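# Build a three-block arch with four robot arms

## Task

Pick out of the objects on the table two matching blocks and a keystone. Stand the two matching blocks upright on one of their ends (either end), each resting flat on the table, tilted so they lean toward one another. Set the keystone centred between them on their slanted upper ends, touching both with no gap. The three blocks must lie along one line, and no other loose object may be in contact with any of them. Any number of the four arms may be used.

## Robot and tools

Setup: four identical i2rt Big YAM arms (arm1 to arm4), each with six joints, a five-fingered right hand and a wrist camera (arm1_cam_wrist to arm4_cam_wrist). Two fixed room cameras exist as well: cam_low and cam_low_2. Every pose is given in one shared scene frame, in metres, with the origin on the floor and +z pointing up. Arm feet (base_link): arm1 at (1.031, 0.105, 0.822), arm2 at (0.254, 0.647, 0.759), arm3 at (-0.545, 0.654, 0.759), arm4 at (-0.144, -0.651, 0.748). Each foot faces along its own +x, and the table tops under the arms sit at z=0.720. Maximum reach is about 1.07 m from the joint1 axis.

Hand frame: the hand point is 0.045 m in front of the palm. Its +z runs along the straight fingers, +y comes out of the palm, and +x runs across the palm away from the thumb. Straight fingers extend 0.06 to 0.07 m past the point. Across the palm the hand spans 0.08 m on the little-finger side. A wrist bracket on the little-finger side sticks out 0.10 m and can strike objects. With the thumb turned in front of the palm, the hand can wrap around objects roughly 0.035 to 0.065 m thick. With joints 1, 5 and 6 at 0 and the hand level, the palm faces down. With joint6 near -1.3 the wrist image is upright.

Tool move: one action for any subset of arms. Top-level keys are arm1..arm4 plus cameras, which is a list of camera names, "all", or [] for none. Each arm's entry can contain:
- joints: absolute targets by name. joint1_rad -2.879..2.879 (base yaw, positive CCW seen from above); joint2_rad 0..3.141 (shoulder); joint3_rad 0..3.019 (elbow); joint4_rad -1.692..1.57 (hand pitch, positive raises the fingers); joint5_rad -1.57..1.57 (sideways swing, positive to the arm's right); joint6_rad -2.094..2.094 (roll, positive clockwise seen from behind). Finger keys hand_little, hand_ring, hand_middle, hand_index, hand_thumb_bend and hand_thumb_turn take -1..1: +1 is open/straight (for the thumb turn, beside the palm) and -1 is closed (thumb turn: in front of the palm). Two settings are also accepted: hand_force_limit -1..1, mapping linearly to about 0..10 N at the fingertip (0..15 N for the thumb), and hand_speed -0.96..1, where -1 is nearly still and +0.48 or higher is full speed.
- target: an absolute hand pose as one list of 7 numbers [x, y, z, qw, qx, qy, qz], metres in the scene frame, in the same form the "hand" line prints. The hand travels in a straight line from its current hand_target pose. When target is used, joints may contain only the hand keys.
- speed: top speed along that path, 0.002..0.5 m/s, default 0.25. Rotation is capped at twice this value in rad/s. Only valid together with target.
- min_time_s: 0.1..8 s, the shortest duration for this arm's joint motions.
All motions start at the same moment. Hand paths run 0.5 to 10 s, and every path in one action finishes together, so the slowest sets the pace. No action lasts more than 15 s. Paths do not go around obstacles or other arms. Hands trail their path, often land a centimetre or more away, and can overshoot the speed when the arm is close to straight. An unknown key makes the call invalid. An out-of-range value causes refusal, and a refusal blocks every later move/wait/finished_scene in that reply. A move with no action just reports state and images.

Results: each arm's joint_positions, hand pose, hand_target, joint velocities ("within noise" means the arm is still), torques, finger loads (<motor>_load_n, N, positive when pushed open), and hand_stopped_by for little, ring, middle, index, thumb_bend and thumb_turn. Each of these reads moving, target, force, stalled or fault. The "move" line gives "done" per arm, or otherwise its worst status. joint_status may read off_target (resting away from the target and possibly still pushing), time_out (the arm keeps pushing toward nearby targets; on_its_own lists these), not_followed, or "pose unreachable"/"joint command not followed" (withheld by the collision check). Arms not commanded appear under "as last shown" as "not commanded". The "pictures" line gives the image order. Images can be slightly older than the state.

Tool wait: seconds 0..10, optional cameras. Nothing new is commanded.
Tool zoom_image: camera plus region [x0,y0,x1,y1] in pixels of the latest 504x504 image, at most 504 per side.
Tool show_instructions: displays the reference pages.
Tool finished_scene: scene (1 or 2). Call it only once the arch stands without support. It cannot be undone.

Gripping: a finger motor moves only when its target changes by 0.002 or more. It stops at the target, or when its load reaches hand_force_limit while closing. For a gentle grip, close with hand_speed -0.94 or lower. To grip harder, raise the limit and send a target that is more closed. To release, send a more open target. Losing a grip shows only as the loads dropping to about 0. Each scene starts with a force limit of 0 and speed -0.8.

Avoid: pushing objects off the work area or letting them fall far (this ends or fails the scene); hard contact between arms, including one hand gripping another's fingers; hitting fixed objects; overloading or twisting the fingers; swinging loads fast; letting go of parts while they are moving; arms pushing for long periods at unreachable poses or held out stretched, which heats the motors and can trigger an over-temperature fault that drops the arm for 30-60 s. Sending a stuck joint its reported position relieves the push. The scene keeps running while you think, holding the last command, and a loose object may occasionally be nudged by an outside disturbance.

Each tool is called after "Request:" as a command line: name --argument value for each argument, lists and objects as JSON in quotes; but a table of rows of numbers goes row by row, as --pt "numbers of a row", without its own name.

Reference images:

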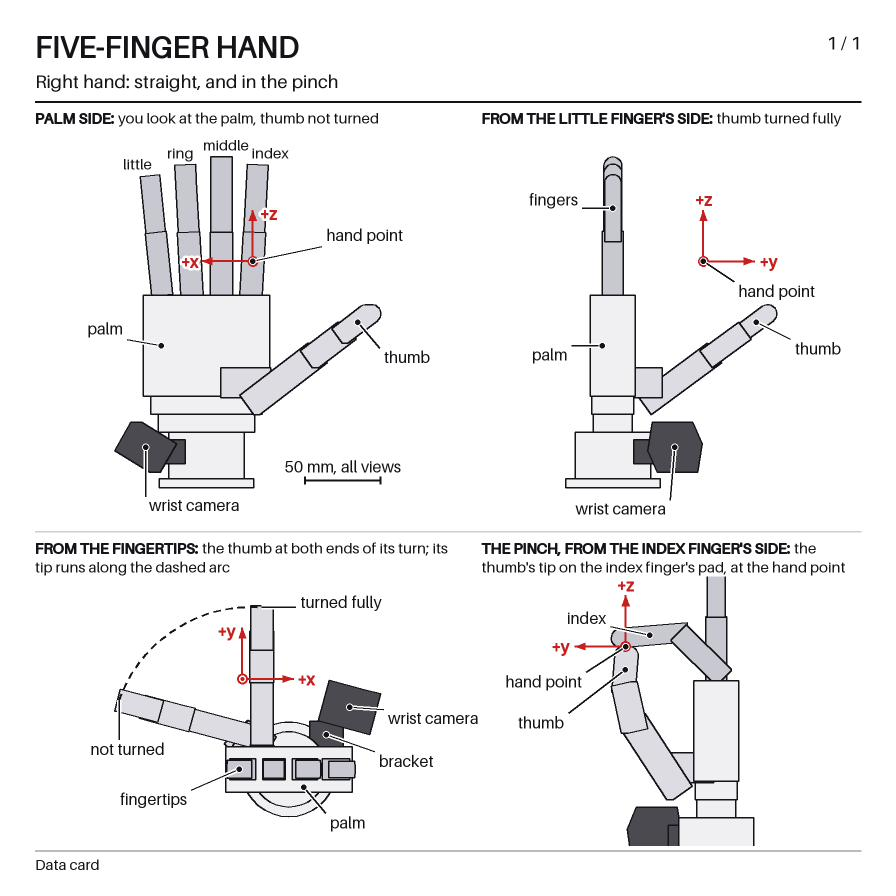

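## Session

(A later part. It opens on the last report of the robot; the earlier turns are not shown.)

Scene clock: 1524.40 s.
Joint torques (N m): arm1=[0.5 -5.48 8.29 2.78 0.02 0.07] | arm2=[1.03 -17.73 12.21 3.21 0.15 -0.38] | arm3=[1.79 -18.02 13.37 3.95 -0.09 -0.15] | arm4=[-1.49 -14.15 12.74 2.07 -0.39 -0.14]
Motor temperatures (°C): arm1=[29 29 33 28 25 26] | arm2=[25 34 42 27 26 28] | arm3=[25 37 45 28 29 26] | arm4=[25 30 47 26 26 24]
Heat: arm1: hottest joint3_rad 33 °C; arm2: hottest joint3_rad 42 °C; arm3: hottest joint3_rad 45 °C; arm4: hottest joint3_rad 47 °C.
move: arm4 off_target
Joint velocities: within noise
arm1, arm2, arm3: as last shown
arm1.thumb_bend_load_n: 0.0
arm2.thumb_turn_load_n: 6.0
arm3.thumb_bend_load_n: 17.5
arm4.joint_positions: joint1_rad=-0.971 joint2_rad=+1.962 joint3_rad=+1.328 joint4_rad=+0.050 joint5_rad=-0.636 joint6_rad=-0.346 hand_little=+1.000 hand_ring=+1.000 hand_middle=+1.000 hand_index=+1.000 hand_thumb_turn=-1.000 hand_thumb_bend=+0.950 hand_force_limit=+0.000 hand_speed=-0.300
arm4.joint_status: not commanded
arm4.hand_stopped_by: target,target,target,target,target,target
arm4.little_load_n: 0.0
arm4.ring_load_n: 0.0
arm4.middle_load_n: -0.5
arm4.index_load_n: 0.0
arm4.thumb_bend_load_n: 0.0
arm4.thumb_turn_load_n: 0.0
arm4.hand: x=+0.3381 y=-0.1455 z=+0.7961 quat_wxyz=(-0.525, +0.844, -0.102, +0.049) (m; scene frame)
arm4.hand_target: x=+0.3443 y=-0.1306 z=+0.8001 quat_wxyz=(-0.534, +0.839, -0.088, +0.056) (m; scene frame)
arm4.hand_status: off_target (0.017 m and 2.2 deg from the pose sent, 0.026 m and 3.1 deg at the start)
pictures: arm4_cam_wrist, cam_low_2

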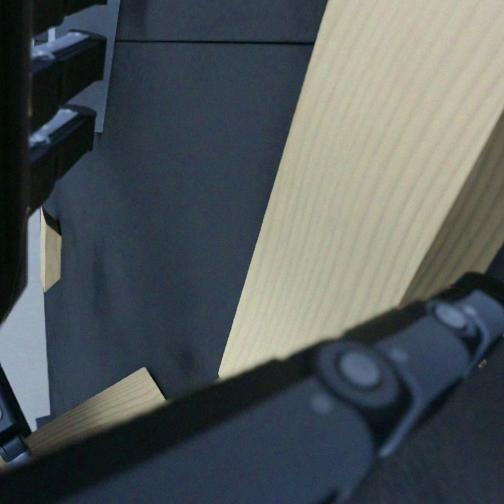

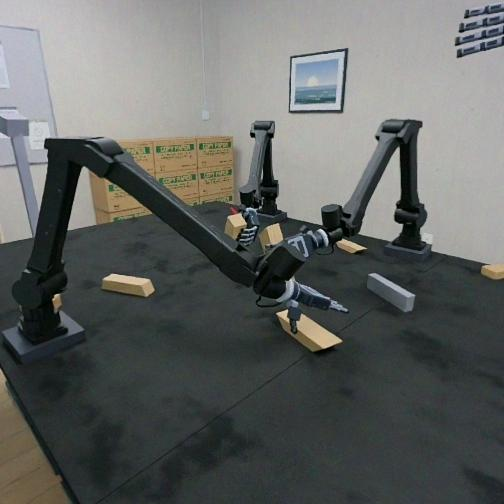

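Request:
move --arm4 '{"target":[0.343,-0.132,0.782,-0.5342,0.8389,-0.088,0.0561],"speed":0.05}' --cameras '["arm4_cam_wrist","cam_low_2"]'

Request:
zoom_image --camera "cam_low_2" --region '[250, 260, 370, 360]'

Scene clock: 1534.40 s.
Joint torques (N m): arm1=[0.5 -5.48 8.29 2.78 0.02 0.07] | arm2=[0.73 -18.02 12.36 3.37 0.14 -0.36] | arm3=[1.61 -18.32 13.37 3.95 -0.09 -0.15] | arm4=[-1.55 -14.1 10.86 2.14 -0.38 -0.15]
Motor temperatures (°C): arm1=[29 29 33 28 25 26] | arm2=[25 34 42 27 26 28] | arm3=[25 37 45 28 29 26] | arm4=[25 30 47 26 26 24]
Heat: arm1: hottest joint3_rad 33 °C; arm2: hottest joint3_rad 42 °C; arm3: hottest joint3_rad 45 °C; arm4: hottest joint3_rad 47 °C.
move: arm4 off_target
Joint velocities: within noise
arm1, arm2, arm3: as last shown
arm2.thumb_bend_load_n: 18.5
arm2.thumb_turn_load_n: 6.5
arm3.little_load_n: 4.0
arm3.index_load_n: 7.0
arm4.joint_positions: joint1_rad=-0.971 joint2_rad=+1.983 joint3_rad=+1.328 joint4_rad=+0.092 joint5_rad=-0.636 joint6_rad=-0.346 hand_little=+1.000 hand_ring=+1.000 hand_middle=+1.000 hand_index=+1.000 hand_thumb_turn=-1.000 hand_thumb_bend=+0.950 hand_force_limit=+0.000 hand_speed=-0.300
arm4.joint_status: not commanded
arm4.hand_stopped_by: target,target,target,target,target,target
arm4.little_load_n: 0.0
arm4.ring_load_n: 0.0
arm4.middle_load_n: 0.0
arm4.index_load_n: 0.0
arm4.thumb_bend_load_n: 0.0
arm4.thumb_turn_load_n: 0.0
arm4.hand: x=+0.3425 y=-0.1421 z=+0.7885 quat_wxyz=(-0.531, +0.840, -0.098, +0.056) (m; scene frame)
arm4.hand_target: x=+0.3426 y=-0.1324 z=+0.7819 quat_wxyz=(-0.534, +0.839, -0.088, +0.056) (m; scene frame)
arm4.hand_status: off_target (0.012 m and 1.2 deg from the pose sent, 0.020 m and 2.1 deg at the start)
pictures: arm4_cam_wrist, cam_low_2

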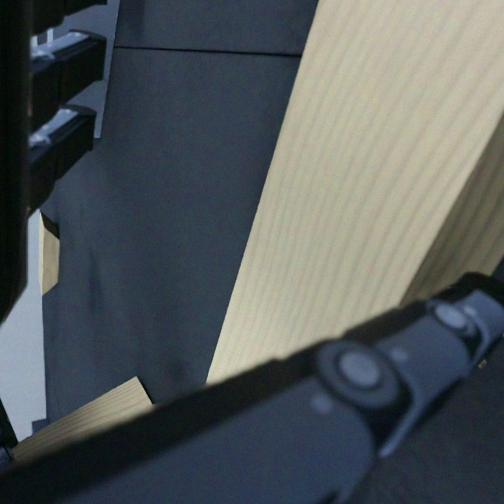

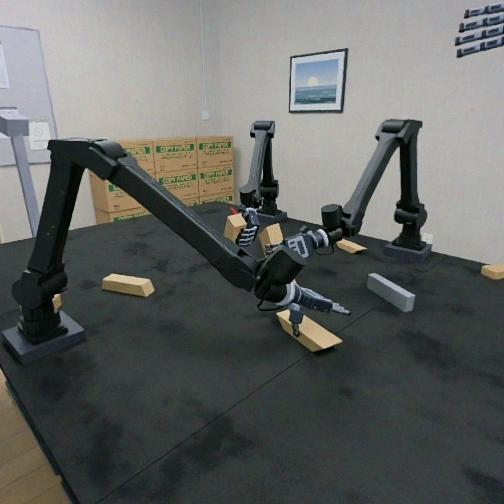

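Scaled by 4.200 from the camera's 504x504 image, which has a finer 720x720 frame.

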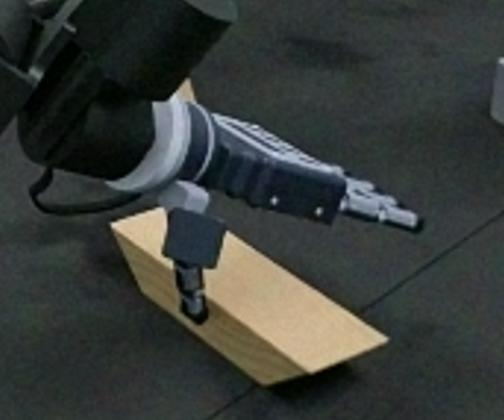

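Request:
move --arm4 '{"target":[0.338,-0.148,0.778,-0.5342,0.8389,-0.088,0.0561],"speed":0.05}' --cameras '["arm4_cam_wrist","cam_low_2"]'

Request:
zoom_image --camera "cam_low_2" --region '[250, 260, 370, 360]'

Scene clock: 1550.70 s.
Joint torques (N m): arm1=[0.5 -5.48 8.29 2.78 0.02 0.07] | arm2=[0.44 -17.85 12.36 3.36 0.18 -0.37] | arm3=[1.9 -18.08 13.45 3.97 -0.11 -0.16] | arm4=[-2.78 -15.38 8.24 2.13 -0.39 -0.19]
Motor temperatures (°C): arm1=[29 29 33 28 25 26] | arm2=[25 34 42 27 26 28] | arm3=[25 37 45 28 29 26] | arm4=[25 31 45 26 26 24]
Heat: arm1: hottest joint3_rad 33 °C; arm2: hottest joint3_rad 42 °C; arm3: hottest joint3_rad 45 °C; arm4: hottest joint3_rad 45 °C.
move: arm4 done
Joint velocities: within noise
arm1, arm2, arm3: as last shown
arm1.thumb_bend_load_n: 0.5
arm3.little_load_n: 3.5
arm3.index_load_n: 7.5
arm4.joint_positions: joint1_rad=-0.971 joint2_rad=+1.983 joint3_rad=+1.309 joint4_rad=+0.112 joint5_rad=-0.650 joint6_rad=-0.354 hand_little=+1.000 hand_ring=+1.000 hand_middle=+1.000 hand_index=+1.000 hand_thumb_turn=-1.000 hand_thumb_bend=+0.950 hand_force_limit=+0.000 hand_speed=-0.300
arm4.joint_status: not commanded
arm4.hand_stopped_by: target,target,target,target,target,target
arm4.little_load_n: 0.0
arm4.ring_load_n: -0.5
arm4.middle_load_n: 0.0
arm4.index_load_n: 0.0
arm4.thumb_bend_load_n: 0.0
arm4.thumb_turn_load_n: 0.0
arm4.hand: x=+0.3371 y=-0.1440 z=+0.7836 quat_wxyz=(-0.533, +0.839, -0.090, +0.053) (m; scene frame)
arm4.hand_target: x=+0.3380 y=-0.1480 z=+0.7780 quat_wxyz=(-0.534, +0.839, -0.088, +0.056) (m; scene frame)
arm4.hand_status: done (0.007 m and 0.5 deg from the pose sent, 0.013 m and 1.1 deg at the start)
pictures: arm4_cam_wrist, cam_low_2

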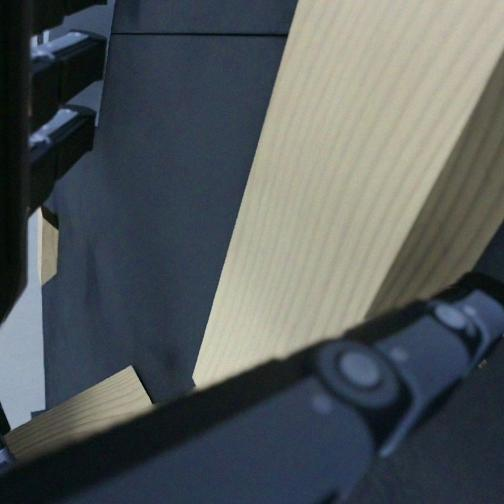

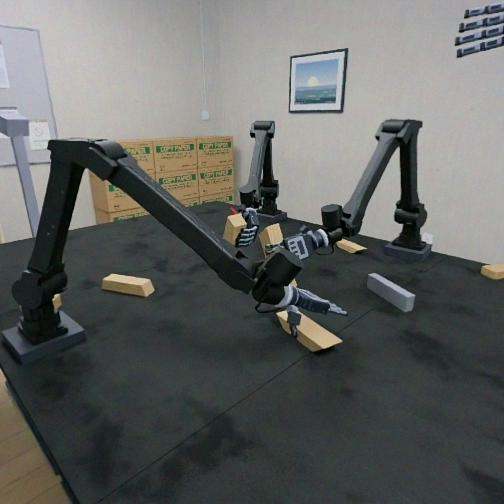

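Scaled by 4.200 from the camera's 504x504 image, which has a finer 720x720 frame.

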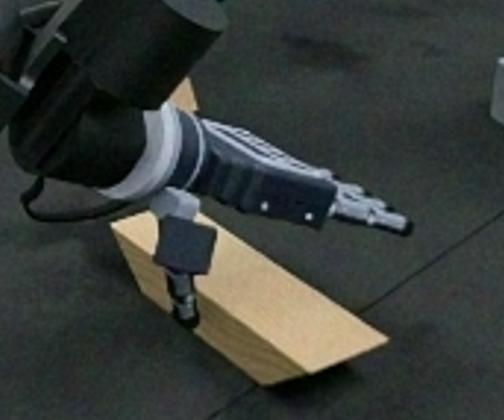

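Request:
move --arm4 '{"target":[0.338,-0.15,0.764,-0.5342,0.8389,-0.088,0.0561],"speed":0.05}' --cameras '["arm4_cam_wrist","cam_low_2"]'

Request:
zoom_image --camera "cam_low_2" --region '[250, 260, 370, 360]'

Scene clock: 1559.23 s.
Joint torques (N m): arm1=[0.5 -5.48 8.29 2.78 0.02 0.07] | arm2=[0.44 -17.9 12.11 3.51 0.14 -0.37] | arm3=[1.73 -18.08 13.39 3.92 -0.11 -0.15] | arm4=[-3.02 -14.04 8.09 2.1 -0.38 -0.19]
Motor temperatures (°C): arm1=[29 29 33 28 25 26] | arm2=[25 34 42 27 26 28] | arm3=[25 37 45 28 29 26] | arm4=[25 32 44 26 26 24]
Heat: arm1: hottest joint3_rad 33 °C; arm2: hottest joint3_rad 42 °C; arm3: hottest joint3_rad 45 °C; arm4: hottest joint3_rad 44 °C.
move: arm4 off_target
Joint velocities: within noise
arm1, arm2, arm3: as last shown
arm1.thumb_bend_load_n: 0.0
arm3.little_load_n: 4.0
arm4.joint_positions: joint1_rad=-0.971 joint2_rad=+1.983 joint3_rad=+1.299 joint4_rad=+0.142 joint5_rad=-0.652 joint6_rad=-0.356 hand_little=+1.000 hand_ring=+1.000 hand_middle=+1.000 hand_index=+1.000 hand_thumb_turn=-1.000 hand_thumb_bend=+0.950 hand_force_limit=+0.000 hand_speed=-0.300
arm4.joint_status: not commanded
arm4.hand_stopped_by: target,target,target,target,target,target
arm4.little_load_n: 0.0
arm4.ring_load_n: 0.0
arm4.middle_load_n: 0.0
arm4.index_load_n: 0.0
arm4.thumb_bend_load_n: 0.0
arm4.thumb_turn_load_n: 0.0
arm4.hand: x=+0.3376 y=-0.1434 z=+0.7836 quat_wxyz=(-0.539, +0.836, -0.085, +0.059) (m; scene frame)
arm4.hand_target: x=+0.3376 y=-0.1503 z=+0.7643 quat_wxyz=(-0.534, +0.839, -0.088, +0.056) (m; scene frame)
arm4.hand_status: off_target (0.021 m and 0.8 deg from the pose sent, 0.021 m and 0.5 deg at the start)
pictures: arm4_cam_wrist, cam_low_2

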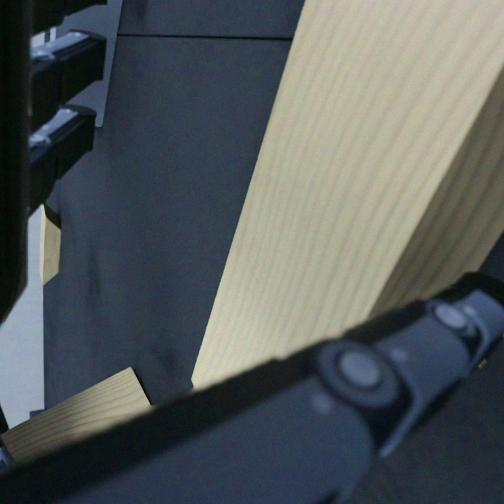

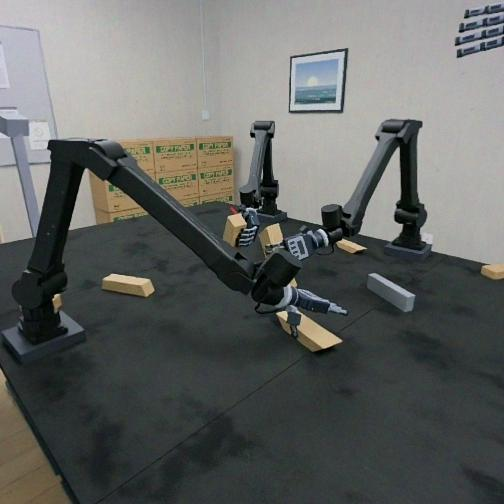

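Scaled by 4.200 from the camera's 504x504 image, which has a finer 720x720 frame.

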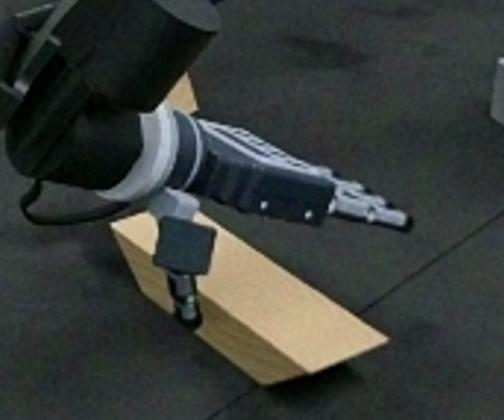

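Request:
move --arm4 '{"target":[0.338,-0.15,0.75,-0.5342,0.8389,-0.088,0.0561],"speed":0.05}' --cameras '["arm4_cam_wrist","cam_low_2"]'

Request:
zoom_image --camera "cam_low_2" --region '[250, 260, 370, 360]'

Scene clock: 1572.33 s.
Joint torques (N m): arm1=[0.5 -5.48 8.28 2.78 0.02 0.07] | arm2=[0.85 -17.85 12.29 3.41 0.2 -0.36] | arm3=[1.79 -17.96 13.46 3.86 -0.11 -0.14] | arm4=[-2.96 -14.1 8.09 2.14 -0.37 -0.19]
Motor temperatures (°C): arm1=[29 29 33 28 25 26] | arm2=[25 34 42 27 26 28] | arm3=[25 37 45 28 29 26] | arm4=[25 32 42 26 26 24]
Heat: arm1: hottest joint3_rad 33 °C; arm2: hottest joint3_rad 42 °C; arm3: hottest joint3_rad 45 °C; arm4: hottest joint3_rad 42 °C.
move: arm4 off_target
Joint velocities: within noise
arm1.joint_positions: joint1_rad=-0.050 joint2_rad=+0.899 joint3_rad=+1.391 joint4_rad=-0.609 joint5_rad=+0.100 joint6_rad=-1.327 hand_little=+1.000 hand_ring=+1.000 hand_middle=+1.000 hand_index=+1.000 hand_thumb_turn=+1.000 hand_thumb_bend=+0.999 hand_force_limit=-0.100 hand_speed=-0.500
arm1.joint_status: not commanded
arm1.hand_stopped_by: target,target,target,target,target,target
arm1.little_load_n: 0.0
arm1.ring_load_n: 0.0
arm1.middle_load_n: 0.0
arm1.index_load_n: 0.0
arm1.thumb_bend_load_n: 0.0
arm1.thumb_turn_load_n: 0.0
arm1.hand: x=+0.6002 y=+0.0827 z=+1.4004 quat_wxyz=(+0.658, -0.044, -0.743, +0.114) (m; scene frame)
arm1.hand_target: x=+0.6006 y=+0.0774 z=+1.3980 quat_wxyz=(+0.659, -0.046, -0.740, +0.123) (m; scene frame)
arm1.hand_status: not commanded
arm2.joint_positions: joint1_rad=-0.259 joint2_rad=+1.855 joint3_rad=+0.924 joint4_rad=+0.719 joint5_rad=+0.260 joint6_rad=-1.176 hand_little=+0.007 hand_ring=+0.045 hand_middle=+0.072 hand_index=+0.072 hand_thumb_turn=-1.000 hand_thumb_bend=+0.935 hand_force_limit=+0.250 hand_speed=-0.900
arm2.joint_status: not commanded
arm2.hand_stopped_by: force,force,force,force,force,target
arm2.little_load_n: 4.0
arm2.ring_load_n: 4.5
arm2.middle_load_n: 2.5
arm2.index_load_n: 7.0
arm2.thumb_bend_load_n: 18.5
arm2.thumb_turn_load_n: 6.5
arm2.hand: x=+0.0715 y=+0.0107 z=+0.8172 quat_wxyz=(+0.460, +0.315, -0.712, +0.427) (m; scene frame)
arm2.hand_target: x=+0.0607 y=-0.0112 z=+0.8479 quat_wxyz=(+0.485, +0.306, -0.688, +0.444) (m; scene frame)
arm2.hand_status: not commanded
arm3.joint_positions: joint1_rad=+0.411 joint2_rad=+1.915 joint3_rad=+1.059 joint4_rad=+0.535 joint5_rad=-0.353 joint6_rad=-1.893 hand_little=-0.123 hand_ring=-0.058 hand_middle=-0.020 hand_index=-0.039 hand_thumb_turn=-0.999 hand_thumb_bend=+0.786 hand_force_limit=+0.150 hand_speed=-0.900
arm3.joint_status: not commanded
arm3.hand_stopped_by: force,force,force,force,target,target
arm3.little_load_n: 3.5
arm3.ring_load_n: 3.5
arm3.middle_load_n: 4.5
arm3.index_load_n: 7.5
arm3.thumb_bend_load_n: 17.5
arm3.thumb_turn_load_n: 10.5
arm3.hand: x=-0.1511 y=+0.0437 z=+0.8309 quat_wxyz=(+0.244, +0.791, -0.169, +0.535) (m; scene frame)
arm3.hand_target: x=-0.1305 y=+0.0262 z=+0.8810 quat_wxyz=(+0.277, +0.764, -0.140, +0.566) (m; scene frame)
arm3.hand_status: not commanded
arm4.joint_positions: joint1_rad=-0.971 joint2_rad=+2.008 joint3_rad=+1.291 joint4_rad=+0.173 joint5_rad=-0.652 joint6_rad=-0.356 hand_little=+1.000 hand_ring=+1.000 hand_middle=+1.000 hand_index=+1.000 hand_thumb_turn=-1.000 hand_thumb_bend=+0.950 hand_force_limit=+0.000 hand_speed=-0.300
arm4.joint_status: not commanded
arm4.hand_stopped_by: target,target,target,target,target,target
arm4.little_load_n: 0.0
arm4.ring_load_n: 0.0
arm4.middle_load_n: 0.0
arm4.index_load_n: 0.0
arm4.thumb_bend_load_n: 0.0
arm4.thumb_turn_load_n: 0.0
arm4.hand: x=+0.3371 y=-0.1437 z=+0.7682 quat_wxyz=(-0.539, +0.836, -0.086, +0.058) (m; scene frame)
arm4.hand_target: x=+0.3377 y=-0.1502 z=+0.7502 quat_wxyz=(-0.534, +0.839, -0.088, +0.056) (m; scene frame)
arm4.hand_status: off_target (0.019 m and 0.7 deg from the pose sent, 0.034 m and 0.8 deg at the start)
pictures: arm4_cam_wrist, cam_low_2

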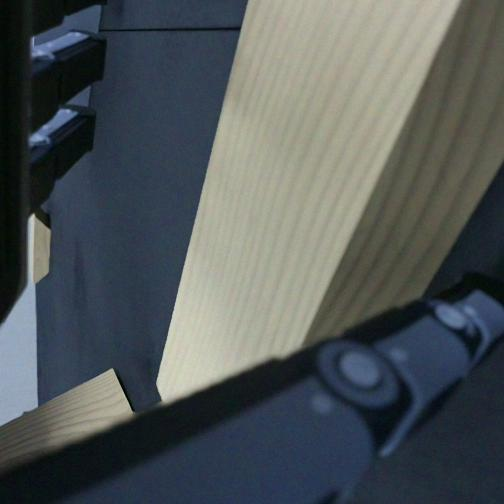

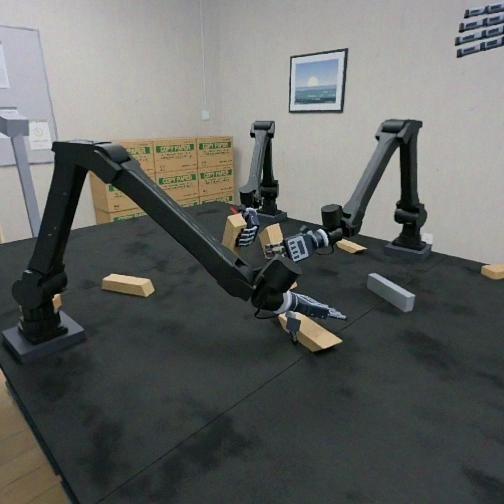

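Scaled by 4.200 from the camera's 504x504 image, which has a finer 720x720 frame.

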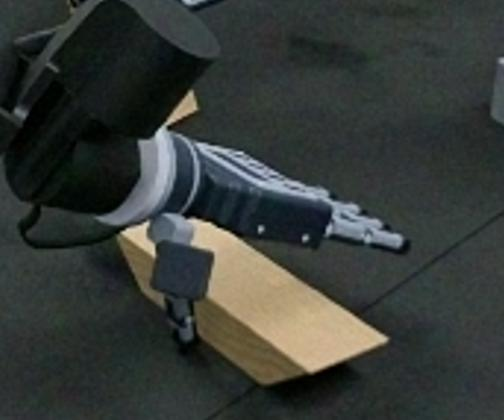

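Request:
move --arm4 '{"joints":{"hand_speed":-0.9,"hand_force_limit":-0.6,"hand_little":-0.35,"hand_ring":-0.35,"hand_middle":-0.35,"hand_index":-0.35}}' --cameras '["arm4_cam_wrist","cam_low_2"]'

Request:
zoom_image --camera "cam_low_2" --region '[250, 260, 370, 360]'

Scene clock: 1584.17 s.
Joint torques (N m): arm1=[0.5 -5.48 8.28 2.78 0.03 0.07] | arm2=[0.56 -17.44 12.25 3.33 0.16 -0.41] | arm3=[1.9 -17.79 13.26 3.84 -0.1 -0.15] | arm4=[-3.02 -14.1 8.1 1.98 -0.32 -0.18]
Motor temperatures (°C): arm1=[29 29 33 28 25 26] | arm2=[25 34 42 27 26 28] | arm3=[25 37 45 28 29 26] | arm4=[25 31 41 26 26 24]
Heat: arm1: hottest joint3_rad 33 °C; arm2: hottest joint3_rad 42 °C; arm3: hottest joint3_rad 45 °C; arm4: hottest joint3_rad 41 °C.
move: arm4 off_target
Joint velocities: within noise
arm1, arm2, arm3: as last shown
arm2.thumb_bend_load_n: 19.0
arm4.joint_positions: joint1_rad=-0.971 joint2_rad=+2.008 joint3_rad=+1.291 joint4_rad=+0.176 joint5_rad=-0.654 joint6_rad=-0.356 hand_little=+0.051 hand_ring=+0.070 hand_middle=+0.088 hand_index=+0.079 hand_thumb_turn=-1.000 hand_thumb_bend=+0.951 hand_force_limit=-0.600 hand_speed=-0.900
arm4.joint_status: hand_little off_target (ended at +0.051, target -0.350); hand_ring off_target (ended at +0.070, target -0.350); hand_middle off_target (ended at +0.088, target -0.350); hand_index off_target (ended at +0.079, target -0.350); the others done
arm4.hand_stopped_by: force,force,force,force,target,target
arm4.little_load_n: 2.0
arm4.ring_load_n: 2.5
arm4.middle_load_n: 0.0
arm4.index_load_n: 1.5
arm4.thumb_bend_load_n: 5.5
arm4.thumb_turn_load_n: 2.0
arm4.hand: x=+0.3373 y=-0.1433 z=+0.7687 quat_wxyz=(-0.540, +0.835, -0.084, +0.058) (m; scene frame)
arm4.hand_target: x=+0.3376 y=-0.1502 z=+0.7502 quat_wxyz=(-0.534, +0.839, -0.088, +0.056) (m; scene frame)
arm4.hand_status: not commanded
pictures: arm4_cam_wrist, cam_low_2

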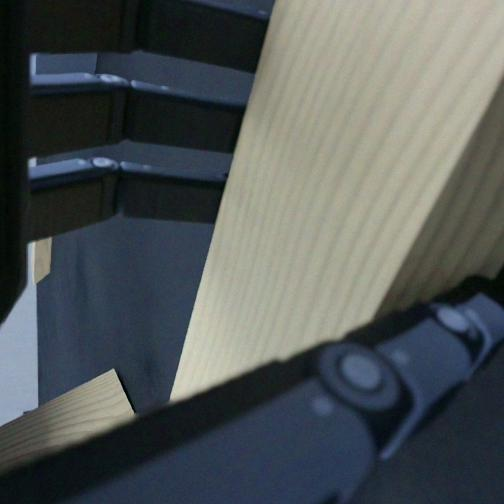

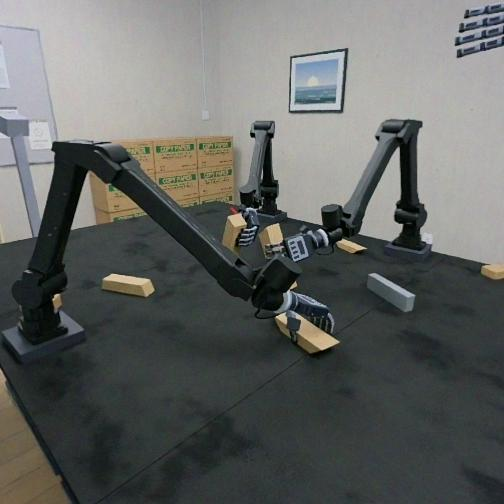

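Scaled by 4.200 from the camera's 504x504 image, which has a finer 720x720 frame.

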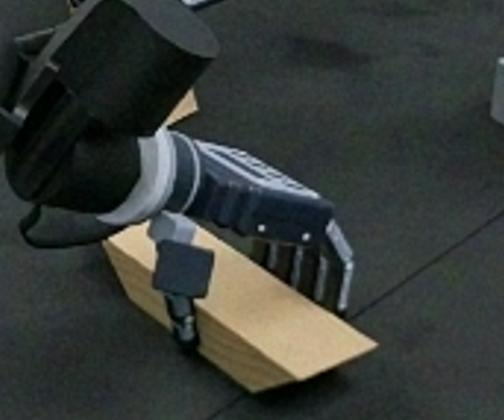

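Request:
move --arm4 '{"joints":{"hand_speed":-0.9,"hand_force_limit":0.1,"hand_little":-0.45,"hand_ring":-0.45,"hand_middle":-0.45,"hand_index":-0.45}}'

Request:
move --arm4 '{"target":[0.338,-0.15,0.89,-0.5342,0.8389,-0.088,0.0561],"speed":0.06}' --cameras '["arm4_cam_wrist","cam_low_2","arm1_cam_wrist"]'

Request:
zoom_image --camera "cam_low_2" --region '[230, 220, 370, 360]'

Scene clock: 1590.50 s.
Joint torques (N m): arm1=[0.44 -5.48 8.29 2.78 0.02 0.07] | arm2=[1.26 -17.2 12.26 3.52 0.11 -0.36] | arm3=[1.73 -17.96 13.31 3.9 -0.11 -0.14] | arm4=[-3.08 -14.1 8.1 1.89 -0.28 -0.18]
Motor temperatures (°C): arm1=[29 29 33 28 25 26] | arm2=[25 34 42 27 26 28] | arm3=[25 37 45 28 29 26] | arm4=[25 31 41 26 26 24]
Heat: arm1: hottest joint3_rad 33 °C; arm2: hottest joint3_rad 42 °C; arm3: hottest joint3_rad 45 °C; arm4: hottest joint3_rad 41 °C.
move: arm4 off_target
Joint velocities: within noise
arm1, arm2, arm3: as last shown
arm3.little_load_n: 4.0
arm4.joint_positions: joint1_rad=-0.971 joint2_rad=+2.008 joint3_rad=+1.291 joint4_rad=+0.178 joint5_rad=-0.655 joint6_rad=-0.356 hand_little=-0.003 hand_ring=+0.035 hand_middle=+0.053 hand_index=+0.054 hand_thumb_turn=-0.999 hand_thumb_bend=+0.955 hand_force_limit=+0.100 hand_speed=-0.900
arm4.joint_status: hand_little off_target (ended at -0.003, target -0.450); hand_ring off_target (ended at +0.035, target -0.450); hand_middle off_target (ended at +0.053, target -0.450); hand_index off_target (ended at +0.054, target -0.450); the others done
arm4.hand_stopped_by: force,force,force,force,target,target
arm4.little_load_n: 7.0
arm4.ring_load_n: 3.5
arm4.middle_load_n: 5.5
arm4.index_load_n: 3.5
arm4.thumb_bend_load_n: 17.0
arm4.thumb_turn_load_n: 8.0
arm4.hand: x=+0.3374 y=-0.1430 z=+0.7691 quat_wxyz=(-0.541, +0.835, -0.084, +0.059) (m; scene frame)
arm4.hand_target: x=+0.3377 y=-0.1502 z=+0.7503 quat_wxyz=(-0.534, +0.839, -0.088, +0.056) (m; scene frame)
arm4.hand_status: not commanded
pictures: none

Scene clock: 1593.50 s.
Joint torques (N m): arm1=[0.5 -5.48 8.29 2.78 0.02 0.07] | arm2=[0.56 -17.61 12.3 3.44 0.11 -0.41] | arm3=[1.85 -17.79 13.45 3.99 -0.12 -0.16] | arm4=[-3.08 -16.97 16.55 1.13 -0.41 -0.07]
Motor temperatures (°C): arm1=[29 29 33 28 25 26] | arm2=[25 34 42 27 26 28] | arm3=[25 37 45 28 29 26] | arm4=[25 31 41 26 26 24]
Heat: arm1: hottest joint3_rad 33 °C; arm2: hottest joint3_rad 42 °C; arm3: hottest joint3_rad 45 °C; arm4: hottest joint3_rad 41 °C.
move: arm4 off_target
Joint velocities: within noise
arm1, arm2, arm3: as last shown
arm1.thumb_bend_load_n: -0.5
arm3.little_load_n: 3.5
arm4.joint_positions: joint1_rad=-0.971 joint2_rad=+1.850 joint3_rad=+1.307 joint4_rad=-0.117 joint5_rad=-0.653 joint6_rad=-0.366 hand_little=-0.003 hand_ring=+0.035 hand_middle=+0.053 hand_index=+0.054 hand_thumb_turn=-0.999 hand_thumb_bend=+0.955 hand_force_limit=+0.100 hand_speed=-0.900
arm4.joint_status: not commanded
arm4.hand_stopped_by: force,force,force,force,target,target
arm4.little_load_n: 6.5
arm4.ring_load_n: 3.0
arm4.middle_load_n: 5.0
arm4.index_load_n: 3.0
arm4.thumb_bend_load_n: 18.0
arm4.thumb_turn_load_n: 7.5
arm4.hand: x=+0.3100 y=-0.1640 z=+0.8359 quat_wxyz=(-0.505, +0.856, -0.104, +0.024) (m; scene frame)
arm4.hand_target: x=+0.3349 y=-0.1527 z=+0.8909 quat_wxyz=(-0.534, +0.839, -0.088, +0.057) (m; scene frame)
arm4.hand_status: off_target (0.063 m and 5.6 deg from the pose sent, 0.121 m and 1.0 deg at the start)
pictures: arm1_cam_wrist, arm4_cam_wrist, cam_low_2

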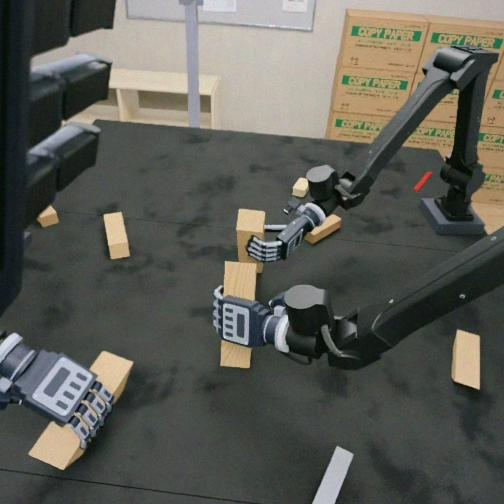

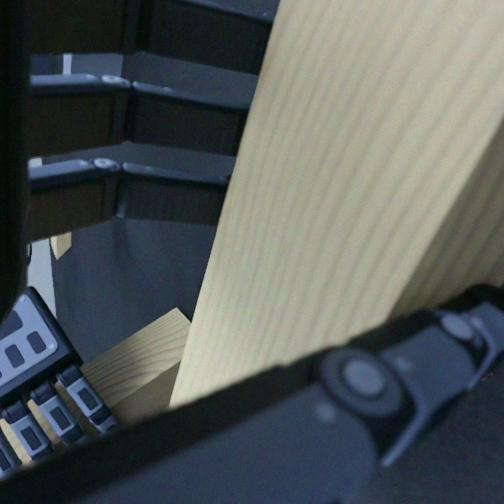

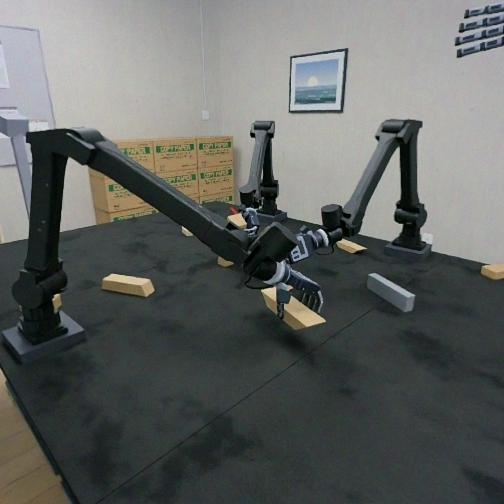

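Scaled by 3.600 from the camera's 504x504 image, which has a finer 720x720 frame.

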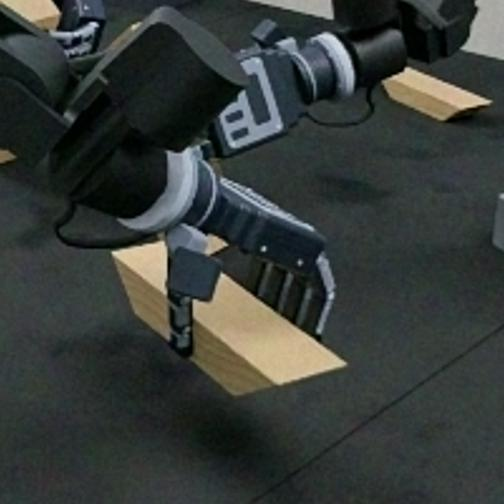

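Request:
zoom_image --camera "arm1_cam_wrist" --region '[200, 180, 350, 380]'

Scaled by 2.520 from the camera's 504x504 image, which has a finer 720x720 frame.

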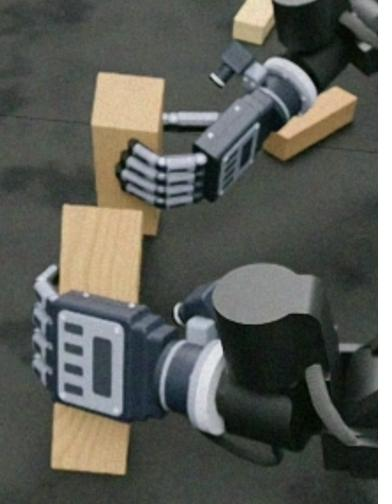

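Request:
move --arm4 '{"target":[0.30,-0.12,1.10,-0.5373,0.8434,-0.04,0.03],"speed":0.12}'

Request:
move --arm4 '{"target":[-0.08,0.06,1.12,-0.5373,0.8434,0.0,0.0],"speed":0.14}' --cameras '["arm1_cam_wrist","cam_low_2","cam_low","arm4_cam_wrist"]'

Scene clock: 1645.40 s.
Joint torques (N m): arm1=[0.5 -5.48 8.29 2.77 0.02 0.07] | arm2=[0.56 -17.73 12.21 3.37 0.14 -0.36] | arm3=[1.85 -18.2 13.44 3.92 -0.11 -0.15] | arm4=[-1.2 -15.74 19.21 1.13 -0.59 -0.1]
Motor temperatures (°C): arm1=[29 29 33 28 25 26] | arm2=[25 34 42 27 26 28] | arm3=[25 37 45 28 29 26] | arm4=[25 32 49 26 26 24]
Heat: arm1: hottest joint3_rad 33 °C; arm2: hottest joint3_rad 42 °C; arm3: hottest joint3_rad 45 °C; arm4: hottest joint3_rad 49 °C.
move: arm4 off_target
Joint velocities: within noise
arm1, arm2, arm3: as last shown
arm1.thumb_bend_load_n: 0.0
arm4.joint_positions: joint1_rad=-0.932 joint2_rad=+1.739 joint3_rad=+1.730 joint4_rad=-0.661 joint5_rad=-0.686 joint6_rad=-0.398 hand_little=-0.003 hand_ring=+0.035 hand_middle=+0.053 hand_index=+0.054 hand_thumb_turn=-0.999 hand_thumb_bend=+0.955 hand_force_limit=+0.100 hand_speed=-0.900
arm4.joint_status: not commanded
arm4.hand_stopped_by: force,force,force,force,target,target
arm4.little_load_n: 6.5
arm4.ring_load_n: 3.0
arm4.middle_load_n: 5.0
arm4.index_load_n: 3.0
arm4.thumb_bend_load_n: 18.0
arm4.thumb_turn_load_n: 7.5
arm4.hand: x=+0.2973 y=-0.1367 z=+1.0467 quat_wxyz=(-0.509, +0.858, -0.068, +0.007) (m; scene frame)
arm4.hand_target: x=+0.2969 y=-0.1231 z=+1.0995 quat_wxyz=(-0.537, +0.842, -0.040, +0.030) (m; scene frame)
arm4.hand_status: off_target (0.056 m and 5.5 deg from the pose sent, 0.268 m and 8.4 deg at the start)
pictures: none

Scene clock: 1649.13 s.
Joint torques (N m): arm1=[0.5 -5.48 8.28 2.78 0.02 0.07] | arm2=[0.97 -17.85 12.31 3.43 0.14 -0.32] | arm3=[1.67 -18.08 13.49 3.96 -0.11 -0.16] | arm4=[-2.02 -13.68 19.54 2.4 -0.04 0.06]
Motor temperatures (°C): arm1=[29 29 33 28 25 26] | arm2=[25 34 42 27 26 28] | arm3=[25 37 45 28 29 26] | arm4=[25 32 48 26 26 24]
Heat: arm1: hottest joint3_rad 33 °C; arm2: hottest joint3_rad 42 °C; arm3: hottest joint3_rad 45 °C; arm4: hottest joint3_rad 48 °C.
move: arm4 off_target
Joint velocities: within noise
arm1, arm2, arm3: as last shown
arm1.thumb_turn_load_n: 0.5
arm2.ring_load_n: 4.0
arm2.thumb_bend_load_n: 18.5
arm3.little_load_n: 4.0
arm4.joint_positions: joint1_rad=-0.209 joint2_rad=+1.637 joint3_rad=+1.647 joint4_rad=-0.559 joint5_rad=-0.155 joint6_rad=-0.084 hand_little=-0.003 hand_ring=+0.035 hand_middle=+0.053 hand_index=+0.054 hand_thumb_turn=-0.999 hand_thumb_bend=+0.955 hand_force_limit=+0.100 hand_speed=-0.900
arm4.joint_status: not commanded
arm4.hand_stopped_by: force,force,force,force,target,target
arm4.little_load_n: 6.5
arm4.ring_load_n: 3.0
arm4.middle_load_n: 5.0
arm4.index_load_n: 3.5
arm4.thumb_bend_load_n: 17.5
arm4.thumb_turn_load_n: 7.5
arm4.hand: x=-0.0788 y=+0.0361 z=+1.0651 quat_wxyz=(-0.492, +0.871, -0.002, -0.004) (m; scene frame)
arm4.hand_target: x=-0.0808 y=+0.0543 z=+1.1201 quat_wxyz=(-0.538, +0.843, +0.000, -0.001) (m; scene frame)
arm4.hand_status: off_target (0.060 m and 6.1 deg from the pose sent, 0.432 m and 8.6 deg at the start)
pictures: arm1_cam_wrist, arm4_cam_wrist, cam_low, cam_low_2

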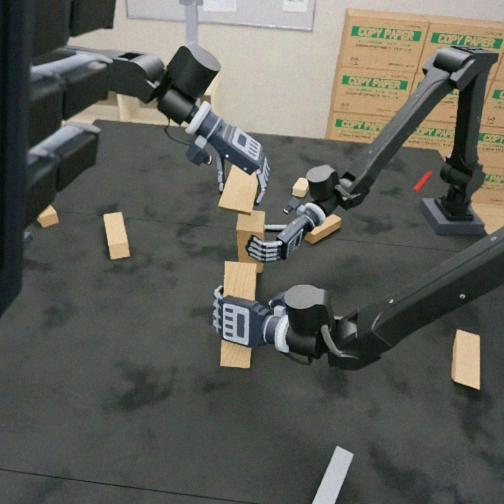

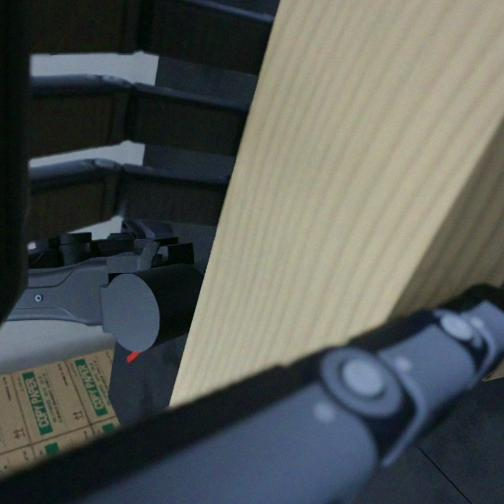

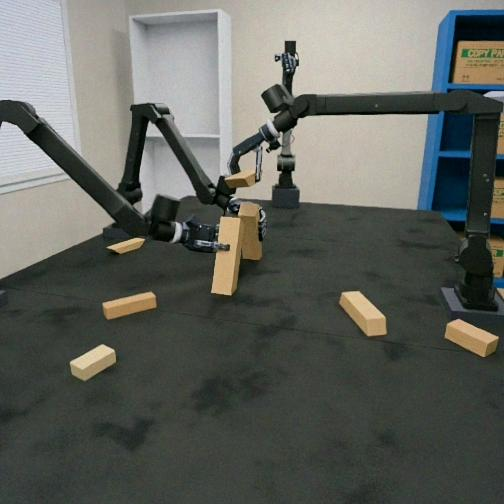

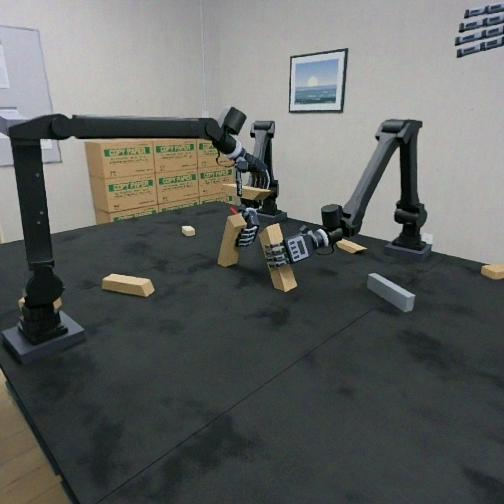

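Request:
move --arm4 '{"target":[-0.073,0.066,1.07,-0.580,0.8146,0.0,0.0],"speed":0.1}' --cameras '["arm1_cam_wrist","cam_low_2","cam_low"]'

Request:
zoom_image --camera "arm1_cam_wrist" --region '[180, 130, 330, 280]'

Request:
zoom_image --camera "cam_low_2" --region '[190, 140, 330, 300]'

Request:
zoom_image --camera "cam_low" --region '[180, 150, 300, 300]'

Scene clock: 1662.17 s.
Joint torques (N m): arm1=[0.5 -5.48 8.29 2.78 0.02 0.07] | arm2=[0.62 -17.61 12.41 3.38 0.15 -0.37] | arm3=[1.73 -18.08 13.41 3.92 -0.11 -0.14] | arm4=[-2.84 -14.21 11.93 2.92 -0.2 0.08]
Motor temperatures (°C): arm1=[29 29 33 28 25 26] | arm2=[25 34 42 27 26 28] | arm3=[25 37 45 28 29 26] | arm4=[25 33 49 26 26 24]
Heat: arm1: hottest joint3_rad 33 °C; arm2: hottest joint3_rad 42 °C; arm3: hottest joint3_rad 45 °C; arm4: hottest joint3_rad 49 °C.
move: arm4 off_target
Joint velocities: within noise
arm1, arm2, arm3: as last shown
arm1.index_load_n: -0.5
arm2.ring_load_n: 4.5
arm2.index_load_n: 6.5
arm2.thumb_bend_load_n: 19.0
arm3.thumb_bend_load_n: 18.0
arm3.thumb_turn_load_n: 10.0
arm4.joint_positions: joint1_rad=-0.209 joint2_rad=+1.637 joint3_rad=+1.530 joint4_rad=-0.274 joint5_rad=-0.169 joint6_rad=-0.073 hand_little=-0.003 hand_ring=+0.035 hand_middle=+0.053 hand_index=+0.054 hand_thumb_turn=-0.999 hand_thumb_bend=+0.955 hand_force_limit=+0.100 hand_speed=-0.900
arm4.joint_status: not commanded
arm4.hand_stopped_by: force,force,force,force,target,target
arm4.little_load_n: 6.5
arm4.ring_load_n: 3.0
arm4.middle_load_n: 5.0
arm4.index_load_n: 3.0
arm4.thumb_bend_load_n: 17.5
arm4.thumb_turn_load_n: 7.5
arm4.hand: x=-0.0774 y=+0.0625 z=+1.0554 quat_wxyz=(-0.562, +0.827, +0.006, +0.000) (m; scene frame)
arm4.hand_target: x=-0.0731 y=+0.0656 z=+1.0702 quat_wxyz=(-0.580, +0.815, +0.000, +0.000) (m; scene frame)
arm4.hand_status: off_target (0.016 m and 2.6 deg from the pose sent, 0.031 m and 12.0 deg at the start)
pictures: arm1_cam_wrist, cam_low, cam_low_2

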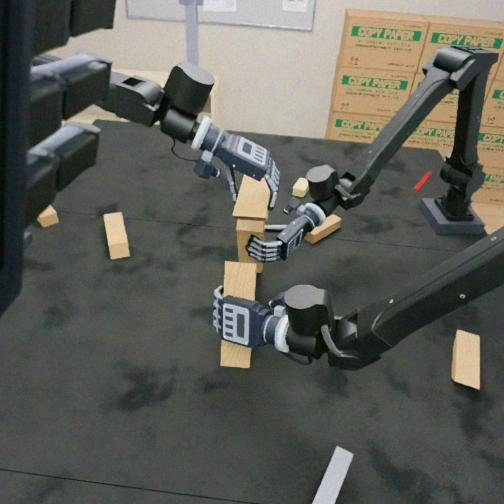

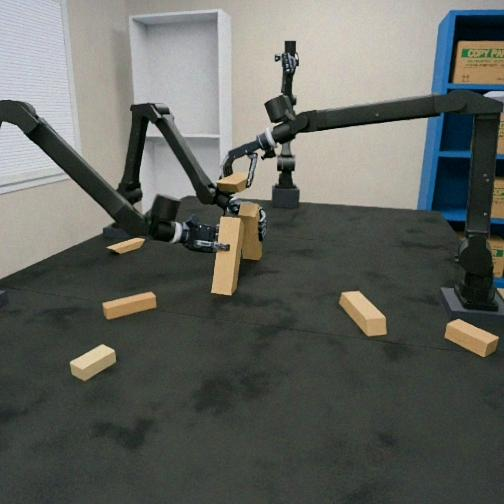

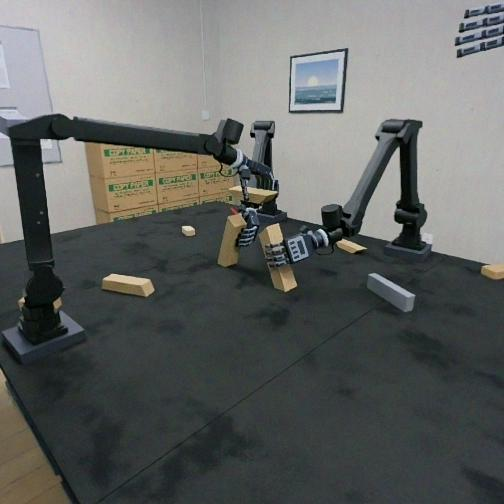

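Scaled by 3.360 from the camera's 504x504 image, which has a finer 720x720 frame.

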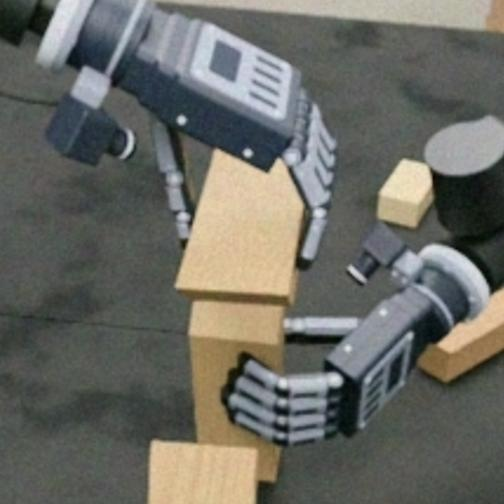

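Scaled by 3.150 from the camera's 504x504 image, which has a finer 720x720 frame.

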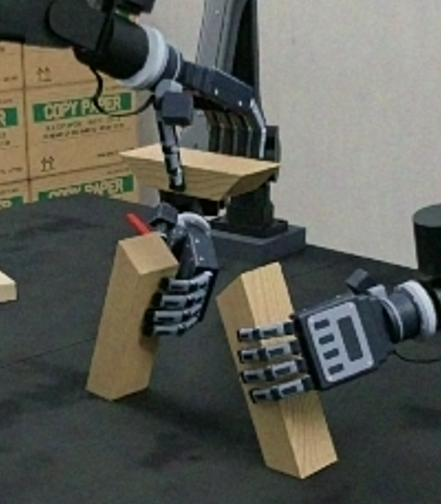

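Scaled by 3.360 from the camera's 504x504 image, which has a finer 720x720 frame.

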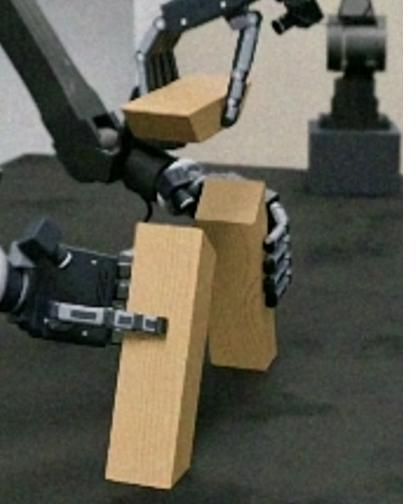

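Request:
zoom_image --camera "cam_low_2" --region '[220, 170, 290, 240]'

Request:
zoom_image --camera "cam_low" --region '[205, 160, 275, 240]'

Scaled by 7.200 from the camera's 504x504 image, which has a finer 720x720 frame.

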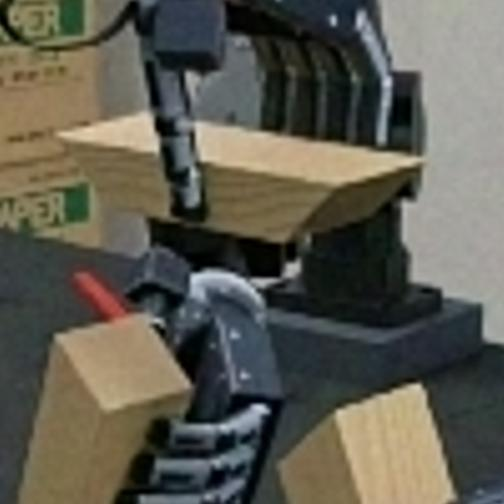

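Scaled by 6.300 from the camera's 504x504 image, which has a finer 720x720 frame.

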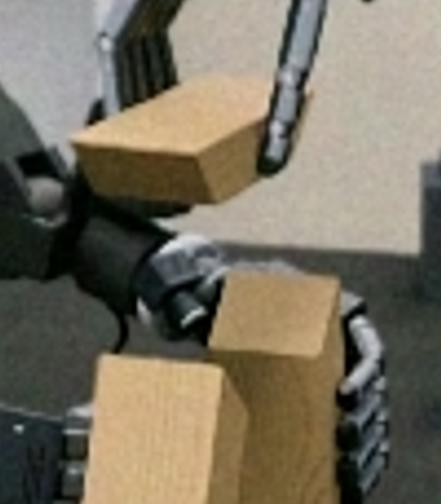

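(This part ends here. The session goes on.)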